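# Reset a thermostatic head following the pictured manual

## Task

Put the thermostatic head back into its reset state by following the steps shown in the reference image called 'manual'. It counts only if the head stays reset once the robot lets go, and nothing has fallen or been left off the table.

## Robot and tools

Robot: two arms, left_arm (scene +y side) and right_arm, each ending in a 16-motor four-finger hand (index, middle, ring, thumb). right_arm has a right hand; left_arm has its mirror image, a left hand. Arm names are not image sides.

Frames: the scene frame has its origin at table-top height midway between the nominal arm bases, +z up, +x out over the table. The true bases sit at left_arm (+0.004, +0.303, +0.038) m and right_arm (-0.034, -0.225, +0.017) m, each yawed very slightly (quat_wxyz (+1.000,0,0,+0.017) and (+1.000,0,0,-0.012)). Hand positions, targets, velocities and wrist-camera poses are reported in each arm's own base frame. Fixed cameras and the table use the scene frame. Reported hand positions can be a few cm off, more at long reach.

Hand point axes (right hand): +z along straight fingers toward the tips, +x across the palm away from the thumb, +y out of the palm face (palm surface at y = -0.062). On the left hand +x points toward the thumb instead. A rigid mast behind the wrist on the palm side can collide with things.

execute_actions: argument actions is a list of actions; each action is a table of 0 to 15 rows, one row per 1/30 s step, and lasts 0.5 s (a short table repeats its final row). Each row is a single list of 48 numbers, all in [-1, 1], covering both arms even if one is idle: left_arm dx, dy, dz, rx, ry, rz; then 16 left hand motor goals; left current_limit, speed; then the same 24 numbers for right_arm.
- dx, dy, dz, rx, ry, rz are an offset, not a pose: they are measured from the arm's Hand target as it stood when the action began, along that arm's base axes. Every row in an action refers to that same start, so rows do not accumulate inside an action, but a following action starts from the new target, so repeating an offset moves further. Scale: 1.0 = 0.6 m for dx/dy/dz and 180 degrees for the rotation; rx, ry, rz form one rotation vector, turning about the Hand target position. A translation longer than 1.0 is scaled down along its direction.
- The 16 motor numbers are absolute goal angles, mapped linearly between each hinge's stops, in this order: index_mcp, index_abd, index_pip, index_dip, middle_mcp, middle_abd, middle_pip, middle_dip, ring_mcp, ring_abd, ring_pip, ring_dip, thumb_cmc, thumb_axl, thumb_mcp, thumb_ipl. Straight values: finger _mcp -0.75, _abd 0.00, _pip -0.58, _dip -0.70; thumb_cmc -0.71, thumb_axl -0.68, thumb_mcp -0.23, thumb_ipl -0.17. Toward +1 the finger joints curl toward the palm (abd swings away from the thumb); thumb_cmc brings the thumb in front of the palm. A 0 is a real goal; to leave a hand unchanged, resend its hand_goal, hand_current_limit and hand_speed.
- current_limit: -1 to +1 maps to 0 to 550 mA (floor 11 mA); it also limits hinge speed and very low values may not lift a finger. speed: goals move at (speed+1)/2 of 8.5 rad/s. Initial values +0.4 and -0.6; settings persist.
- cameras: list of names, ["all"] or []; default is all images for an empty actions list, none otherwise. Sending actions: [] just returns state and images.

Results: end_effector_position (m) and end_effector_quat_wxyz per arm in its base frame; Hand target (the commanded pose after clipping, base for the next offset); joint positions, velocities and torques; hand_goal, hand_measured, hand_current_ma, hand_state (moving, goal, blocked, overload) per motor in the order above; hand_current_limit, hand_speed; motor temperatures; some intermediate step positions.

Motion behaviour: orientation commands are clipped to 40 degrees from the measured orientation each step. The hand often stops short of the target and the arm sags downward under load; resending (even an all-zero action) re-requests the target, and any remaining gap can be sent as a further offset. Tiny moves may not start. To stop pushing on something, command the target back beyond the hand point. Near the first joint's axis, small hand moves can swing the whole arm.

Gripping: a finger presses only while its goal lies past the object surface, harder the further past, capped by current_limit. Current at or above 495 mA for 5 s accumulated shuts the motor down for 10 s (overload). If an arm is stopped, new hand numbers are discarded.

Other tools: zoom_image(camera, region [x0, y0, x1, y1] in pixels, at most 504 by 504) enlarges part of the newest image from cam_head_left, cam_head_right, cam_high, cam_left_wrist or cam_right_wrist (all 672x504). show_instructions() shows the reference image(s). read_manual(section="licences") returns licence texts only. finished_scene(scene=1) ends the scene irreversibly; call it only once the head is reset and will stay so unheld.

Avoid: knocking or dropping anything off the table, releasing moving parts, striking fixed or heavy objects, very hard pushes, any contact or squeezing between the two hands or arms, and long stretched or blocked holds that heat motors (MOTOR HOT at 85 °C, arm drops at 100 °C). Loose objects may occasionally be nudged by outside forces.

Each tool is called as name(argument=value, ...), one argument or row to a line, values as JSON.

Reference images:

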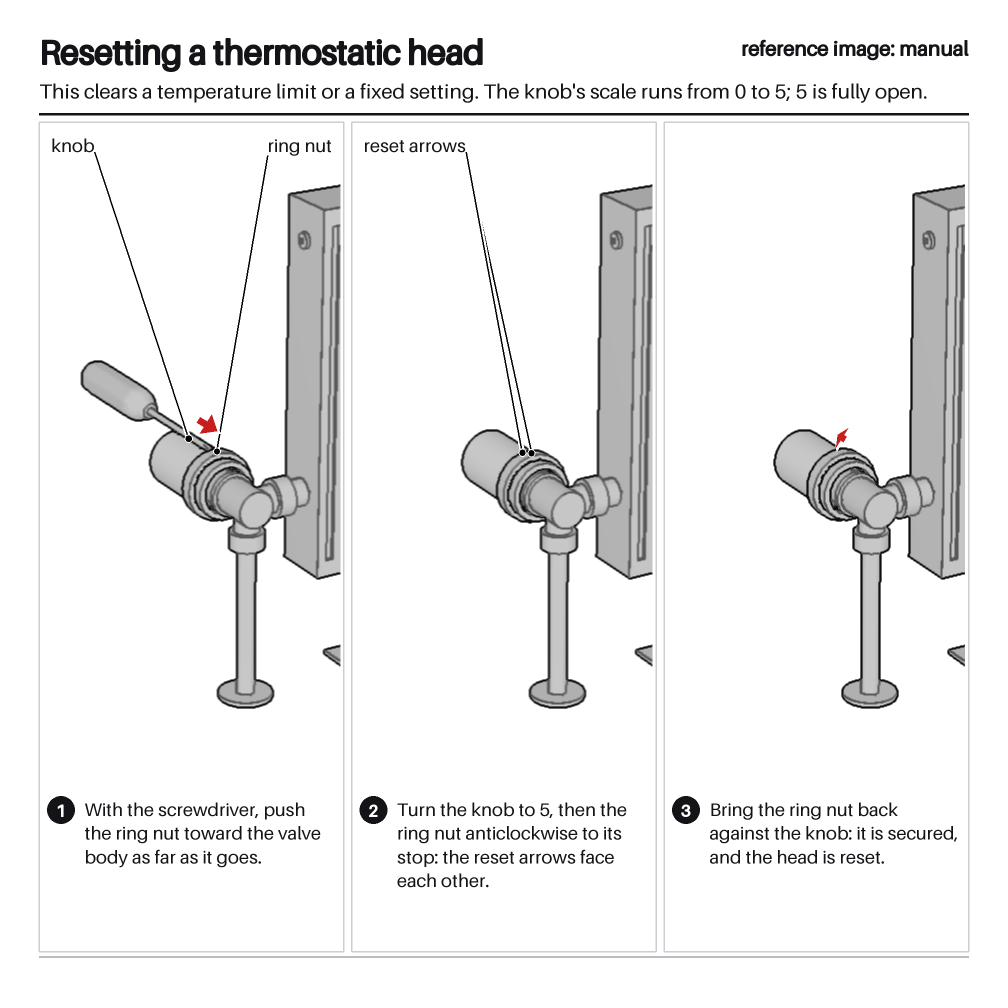

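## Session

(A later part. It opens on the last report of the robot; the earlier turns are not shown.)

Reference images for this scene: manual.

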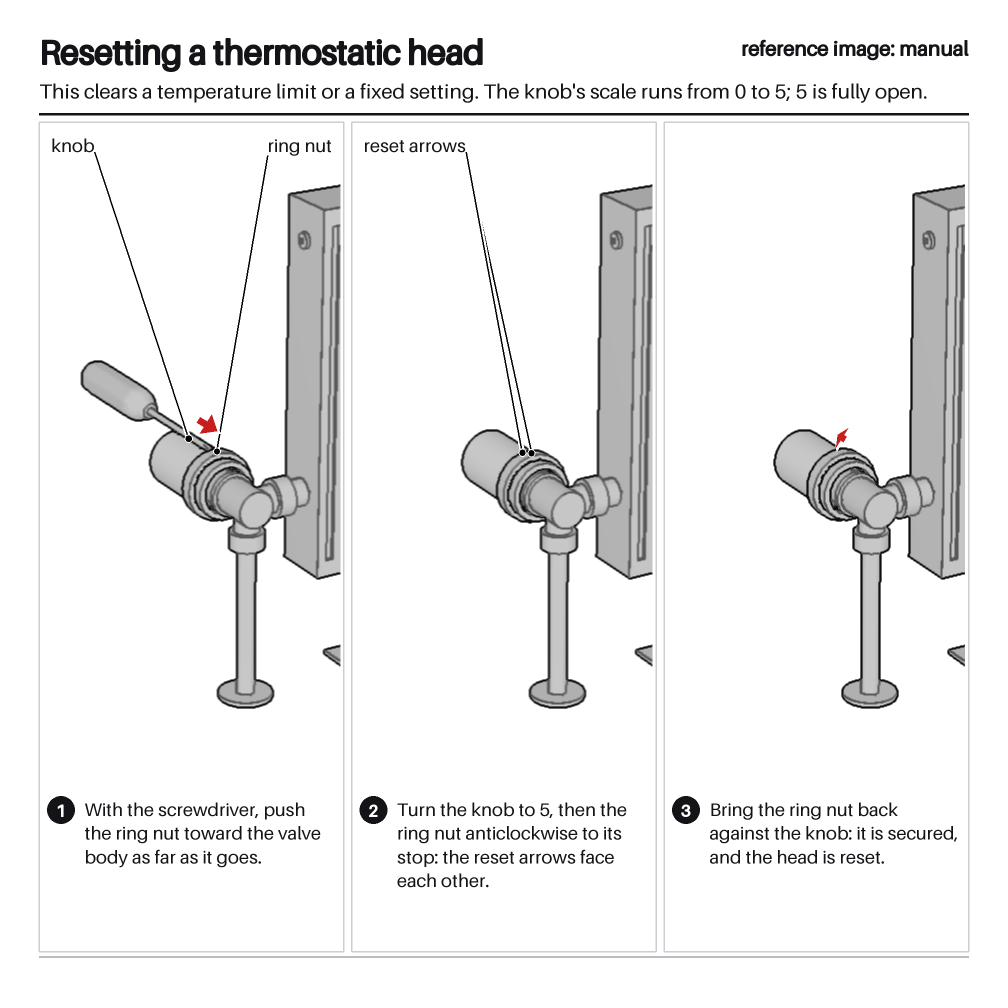

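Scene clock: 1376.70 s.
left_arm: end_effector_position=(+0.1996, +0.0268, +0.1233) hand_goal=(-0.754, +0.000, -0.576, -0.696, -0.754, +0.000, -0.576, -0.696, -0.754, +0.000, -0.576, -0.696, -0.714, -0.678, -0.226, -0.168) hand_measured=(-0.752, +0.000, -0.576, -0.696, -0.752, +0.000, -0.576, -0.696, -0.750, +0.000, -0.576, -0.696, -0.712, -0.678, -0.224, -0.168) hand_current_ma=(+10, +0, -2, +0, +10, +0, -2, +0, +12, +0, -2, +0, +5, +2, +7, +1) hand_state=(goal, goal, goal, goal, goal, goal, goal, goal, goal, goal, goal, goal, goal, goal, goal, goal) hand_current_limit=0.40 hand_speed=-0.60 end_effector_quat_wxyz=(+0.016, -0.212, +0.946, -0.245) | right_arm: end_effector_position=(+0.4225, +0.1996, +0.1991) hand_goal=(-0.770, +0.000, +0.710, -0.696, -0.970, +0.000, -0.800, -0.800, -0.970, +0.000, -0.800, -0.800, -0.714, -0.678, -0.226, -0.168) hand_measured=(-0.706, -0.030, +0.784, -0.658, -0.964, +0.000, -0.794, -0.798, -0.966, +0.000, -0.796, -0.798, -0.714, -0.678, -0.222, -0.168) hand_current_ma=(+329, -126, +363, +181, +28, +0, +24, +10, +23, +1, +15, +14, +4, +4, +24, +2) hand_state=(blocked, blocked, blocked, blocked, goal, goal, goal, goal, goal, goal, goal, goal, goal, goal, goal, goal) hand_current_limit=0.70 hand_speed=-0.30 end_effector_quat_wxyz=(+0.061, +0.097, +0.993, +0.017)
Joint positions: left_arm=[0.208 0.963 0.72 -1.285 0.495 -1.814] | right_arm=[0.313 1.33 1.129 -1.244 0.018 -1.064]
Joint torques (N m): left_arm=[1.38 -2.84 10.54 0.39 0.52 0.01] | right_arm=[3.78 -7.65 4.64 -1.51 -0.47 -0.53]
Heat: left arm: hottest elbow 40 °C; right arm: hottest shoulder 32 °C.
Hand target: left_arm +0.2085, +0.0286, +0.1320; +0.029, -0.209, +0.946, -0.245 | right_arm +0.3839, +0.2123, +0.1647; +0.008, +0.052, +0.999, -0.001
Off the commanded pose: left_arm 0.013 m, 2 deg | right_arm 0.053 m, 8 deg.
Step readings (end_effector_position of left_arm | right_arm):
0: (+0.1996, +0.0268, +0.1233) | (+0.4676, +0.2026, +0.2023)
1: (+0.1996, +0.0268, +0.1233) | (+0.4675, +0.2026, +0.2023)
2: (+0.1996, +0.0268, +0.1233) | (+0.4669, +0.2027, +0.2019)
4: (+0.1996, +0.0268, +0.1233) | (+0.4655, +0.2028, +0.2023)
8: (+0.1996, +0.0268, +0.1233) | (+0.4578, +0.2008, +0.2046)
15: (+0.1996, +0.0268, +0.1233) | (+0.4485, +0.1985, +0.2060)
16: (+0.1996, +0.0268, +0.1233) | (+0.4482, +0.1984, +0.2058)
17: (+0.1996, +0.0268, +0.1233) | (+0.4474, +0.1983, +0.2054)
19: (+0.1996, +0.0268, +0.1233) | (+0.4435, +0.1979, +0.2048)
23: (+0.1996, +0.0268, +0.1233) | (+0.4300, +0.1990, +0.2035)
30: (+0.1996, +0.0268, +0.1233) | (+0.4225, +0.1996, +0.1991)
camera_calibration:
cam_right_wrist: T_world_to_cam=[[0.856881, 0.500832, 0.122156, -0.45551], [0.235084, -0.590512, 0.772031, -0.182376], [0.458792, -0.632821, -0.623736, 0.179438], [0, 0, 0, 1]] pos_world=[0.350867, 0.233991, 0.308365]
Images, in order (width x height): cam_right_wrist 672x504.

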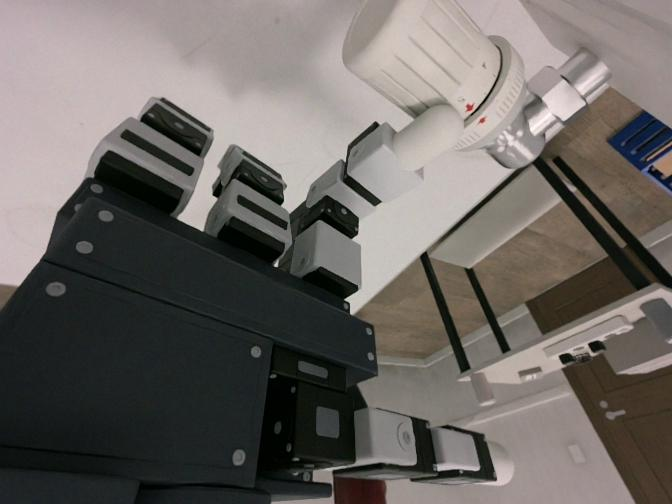

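execute_actions(
  actions=[
    [[0,0,0,0,0,0,-0.754,0,-0.576,-0.696,-0.754,0,-0.576,-0.696,-0.754,0,-0.576,-0.696,-0.714,-0.678,-0.226,-0.168,0.4,-0.6,0.05,-0.015,0.1,0,0,0,-0.77,0,0.71,-0.696,-0.97,0,-0.8,-0.8,-0.97,0,-0.8,-0.8,-0.714,-0.678,-0.226,-0.168,0.6,-0.3]],
    [[0,0,0,0,0,0,-0.754,0,-0.576,-0.696,-0.754,0,-0.576,-0.696,-0.754,0,-0.576,-0.696,-0.714,-0.678,-0.226,-0.168,0.4,-0.6,0.01,-0.01,0.08,0,0,0,-0.77,0,0.71,-0.696,-0.97,0,-0.8,-0.8,-0.97,0,-0.8,-0.8,-0.714,-0.678,-0.226,-0.168,0.4,-0.3]],
    [[0,0,0,0,0,0,-0.754,0,-0.576,-0.696,-0.754,0,-0.576,-0.696,-0.754,0,-0.576,-0.696,-0.714,-0.678,-0.226,-0.168,0.4,-0.6,0.01,-0.12,0,0,0,0,-0.97,0,-0.8,-0.8,-0.97,0,-0.8,-0.8,-0.97,0,-0.8,-0.8,-0.714,-0.678,-0.226,-0.168,0.4,-0.3]],
    [[0,0,0,0,0,0,-0.754,0,-0.576,-0.696,-0.754,0,-0.576,-0.696,-0.754,0,-0.576,-0.696,-0.714,-0.678,-0.226,-0.168,0.4,-0.6,0,0.04,-0.08,0,0,0,-0.97,0,-0.8,-0.8,-0.97,0,-0.8,-0.8,-0.97,0,-0.8,-0.8,-0.714,-0.678,-0.226,-0.168,0.4,-0.3]],
    [[0,0,0,0,0,0,-0.754,0,-0.576,-0.696,-0.754,0,-0.576,-0.696,-0.754,0,-0.576,-0.696,-0.714,-0.678,-0.226,-0.168,0.4,-0.6,0,0.05,-0.05,0,0,0,-0.97,0,-0.8,-0.8,-0.97,0,-0.8,-0.8,-0.97,0,-0.8,-0.8,-0.714,-0.678,-0.226,-0.168,0.4,-0.3]],
  ],
  cameras=["cam_right_wrist"],
)

zoom_image(
  camera="cam_right_wrist",
  region=[400, 0, 600, 200],
)

Scene clock: 1407.23 s.
left_arm: end_effector_position=(+0.1996, +0.0268, +0.1233) hand_goal=(-0.754, +0.000, -0.576, -0.696, -0.754, +0.000, -0.576, -0.696, -0.754, +0.000, -0.576, -0.696, -0.714, -0.678, -0.226, -0.168) hand_measured=(-0.752, +0.000, -0.576, -0.696, -0.752, +0.000, -0.576, -0.696, -0.750, +0.000, -0.576, -0.696, -0.712, -0.678, -0.224, -0.168) hand_current_ma=(+10, +0, -2, +0, +10, +0, -2, +0, +12, +0, -2, +0, +5, +2, +7, +1) hand_state=(goal, goal, goal, goal, goal, goal, goal, goal, goal, goal, goal, goal, goal, goal, goal, goal) hand_current_limit=0.40 hand_speed=-0.60 end_effector_quat_wxyz=(+0.016, -0.212, +0.946, -0.245) | right_arm: end_effector_position=(+0.4229, +0.1775, +0.2000) hand_goal=(-0.970, +0.000, -0.800, -0.800, -0.970, +0.000, -0.800, -0.800, -0.970, +0.000, -0.800, -0.800, -0.714, -0.678, -0.226, -0.168) hand_measured=(-0.968, -0.002, -0.796, -0.798, -0.966, +0.000, -0.796, -0.798, -0.966, +0.000, -0.796, -0.798, -0.714, -0.678, -0.222, -0.168) hand_current_ma=(+14, -11, +22, +10, +24, +0, +22, +10, +21, +1, +15, +14, +1, +4, +24, +2) hand_state=(goal, goal, goal, goal, goal, goal, goal, goal, goal, goal, goal, goal, goal, goal, goal, goal) hand_current_limit=0.40 hand_speed=-0.30 end_effector_quat_wxyz=(+0.009, +0.049, +0.999, +0.000)
Joint positions: left_arm=[0.208 0.963 0.72 -1.285 0.495 -1.814] | right_arm=[0.242 1.397 1.218 -1.374 0.006 -1.23]
Joint torques (N m): left_arm=[1.14 -1.79 10.61 0.44 0.53 -0.02] | right_arm=[1.26 -8.76 7.95 0.4 0.06 0.06]
Heat: left arm: hottest elbow 40 °C; right arm: hottest elbow 32 °C.
Hand target: left_arm +0.2085, +0.0286, +0.1320; +0.029, -0.209, +0.946, -0.245 | right_arm +0.4259, +0.1793, +0.1947; +0.008, +0.052, +0.999, -0.001
Off the commanded pose: left_arm 0.013 m, 2 deg | right_arm 0.006 m, 0 deg.
Step readings (end_effector_position of left_arm | right_arm):
0: (+0.1996, +0.0268, +0.1233) | (+0.4225, +0.1996, +0.1991)
1: (+0.1996, +0.0268, +0.1233) | (+0.4225, +0.1996, +0.1991)
2: (+0.1996, +0.0268, +0.1233) | (+0.4219, +0.1996, +0.2003)
4: (+0.1996, +0.0268, +0.1233) | (+0.4155, +0.1992, +0.2045)
8: (+0.1996, +0.0268, +0.1233) | (+0.4057, +0.1989, +0.2125)
15: (+0.1996, +0.0268, +0.1233) | (+0.4045, +0.1995, +0.2145)
16: (+0.1996, +0.0268, +0.1233) | (+0.4043, +0.1994, +0.2152)
17: (+0.1996, +0.0268, +0.1233) | (+0.4034, +0.1992, +0.2168)
19: (+0.1996, +0.0268, +0.1233) | (+0.4004, +0.1986, +0.2231)
23: (+0.1996, +0.0268, +0.1233) | (+0.4031, +0.1981, +0.2443)
30: (+0.1996, +0.0268, +0.1233) | (+0.4060, +0.1978, +0.2582)
31: (+0.1996, +0.0268, +0.1233) | (+0.4057, +0.1973, +0.2580)
32: (+0.1996, +0.0268, +0.1233) | (+0.4060, +0.1950, +0.2581)
34: (+0.1996, +0.0268, +0.1233) | (+0.4093, +0.1830, +0.2582)
38: (+0.1996, +0.0268, +0.1233) | (+0.4219, +0.1397, +0.2577)
45: (+0.1996, +0.0268, +0.1233) | (+0.4236, +0.1211, +0.2580)
46: (+0.1996, +0.0268, +0.1233) | (+0.4233, +0.1216, +0.2581)
47: (+0.1996, +0.0268, +0.1233) | (+0.4234, +0.1232, +0.2579)
49: (+0.1996, +0.0268, +0.1233) | (+0.4261, +0.1274, +0.2534)
53: (+0.1996, +0.0268, +0.1233) | (+0.4229, +0.1394, +0.2369)
60: (+0.1996, +0.0268, +0.1233) | (+0.4220, +0.1467, +0.2307)
61: (+0.1996, +0.0268, +0.1233) | (+0.4224, +0.1467, +0.2307)
62: (+0.1996, +0.0268, +0.1233) | (+0.4231, +0.1481, +0.2297)
64: (+0.1996, +0.0268, +0.1233) | (+0.4251, +0.1523, +0.2248)
68: (+0.1996, +0.0268, +0.1233) | (+0.4210, +0.1683, +0.2094)
75: (+0.1996, +0.0268, +0.1233) | (+0.4219, +0.1776, +0.1999)
camera_calibration:
cam_right_wrist: T_world_to_cam=[[0.812851, 0.582215, 0.0172891, -0.419633], [0.370218, -0.539335, 0.756344, -0.259334], [0.449679, -0.608395, -0.653945, 0.171426], [0, 0, 0, 1]] pos_world=[0.360023, 0.208743, 0.315504]
Images, in order (width x height): cam_right_wrist 672x504.

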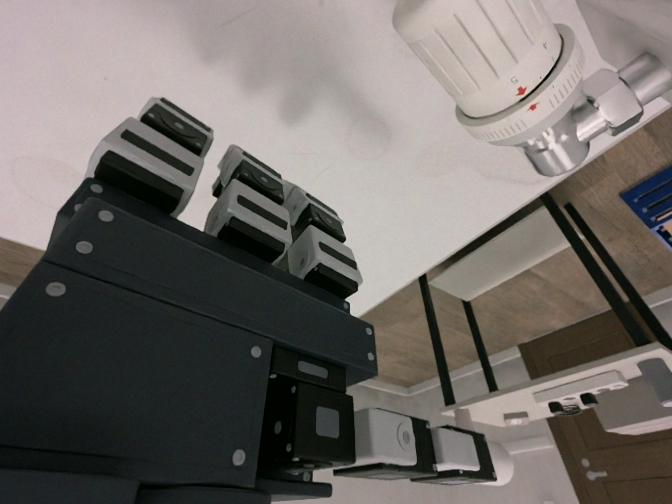

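Scaled by 2.520.

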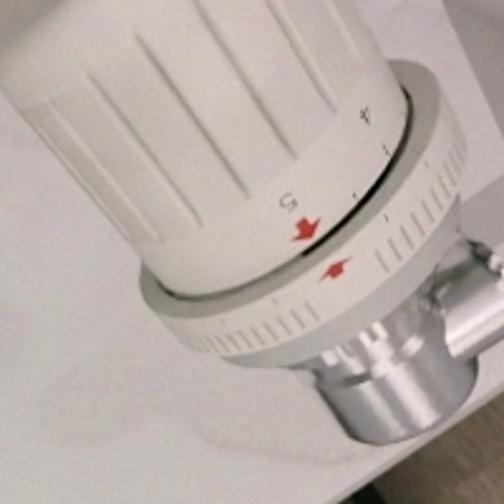

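zoom_image(
  camera="cam_right_wrist",
  region=[450, 10, 600, 150],
)

Scaled by 3.360.

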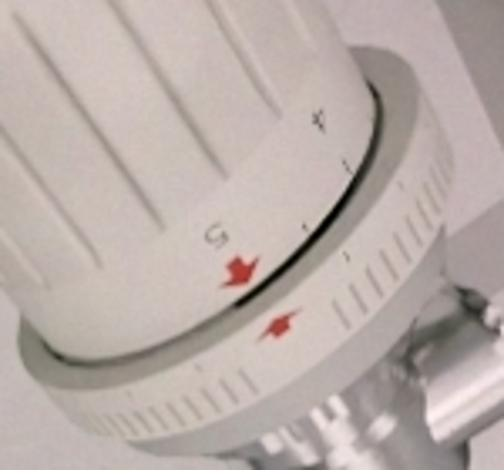

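finished_scene(
)

The scene is finished: the task was done.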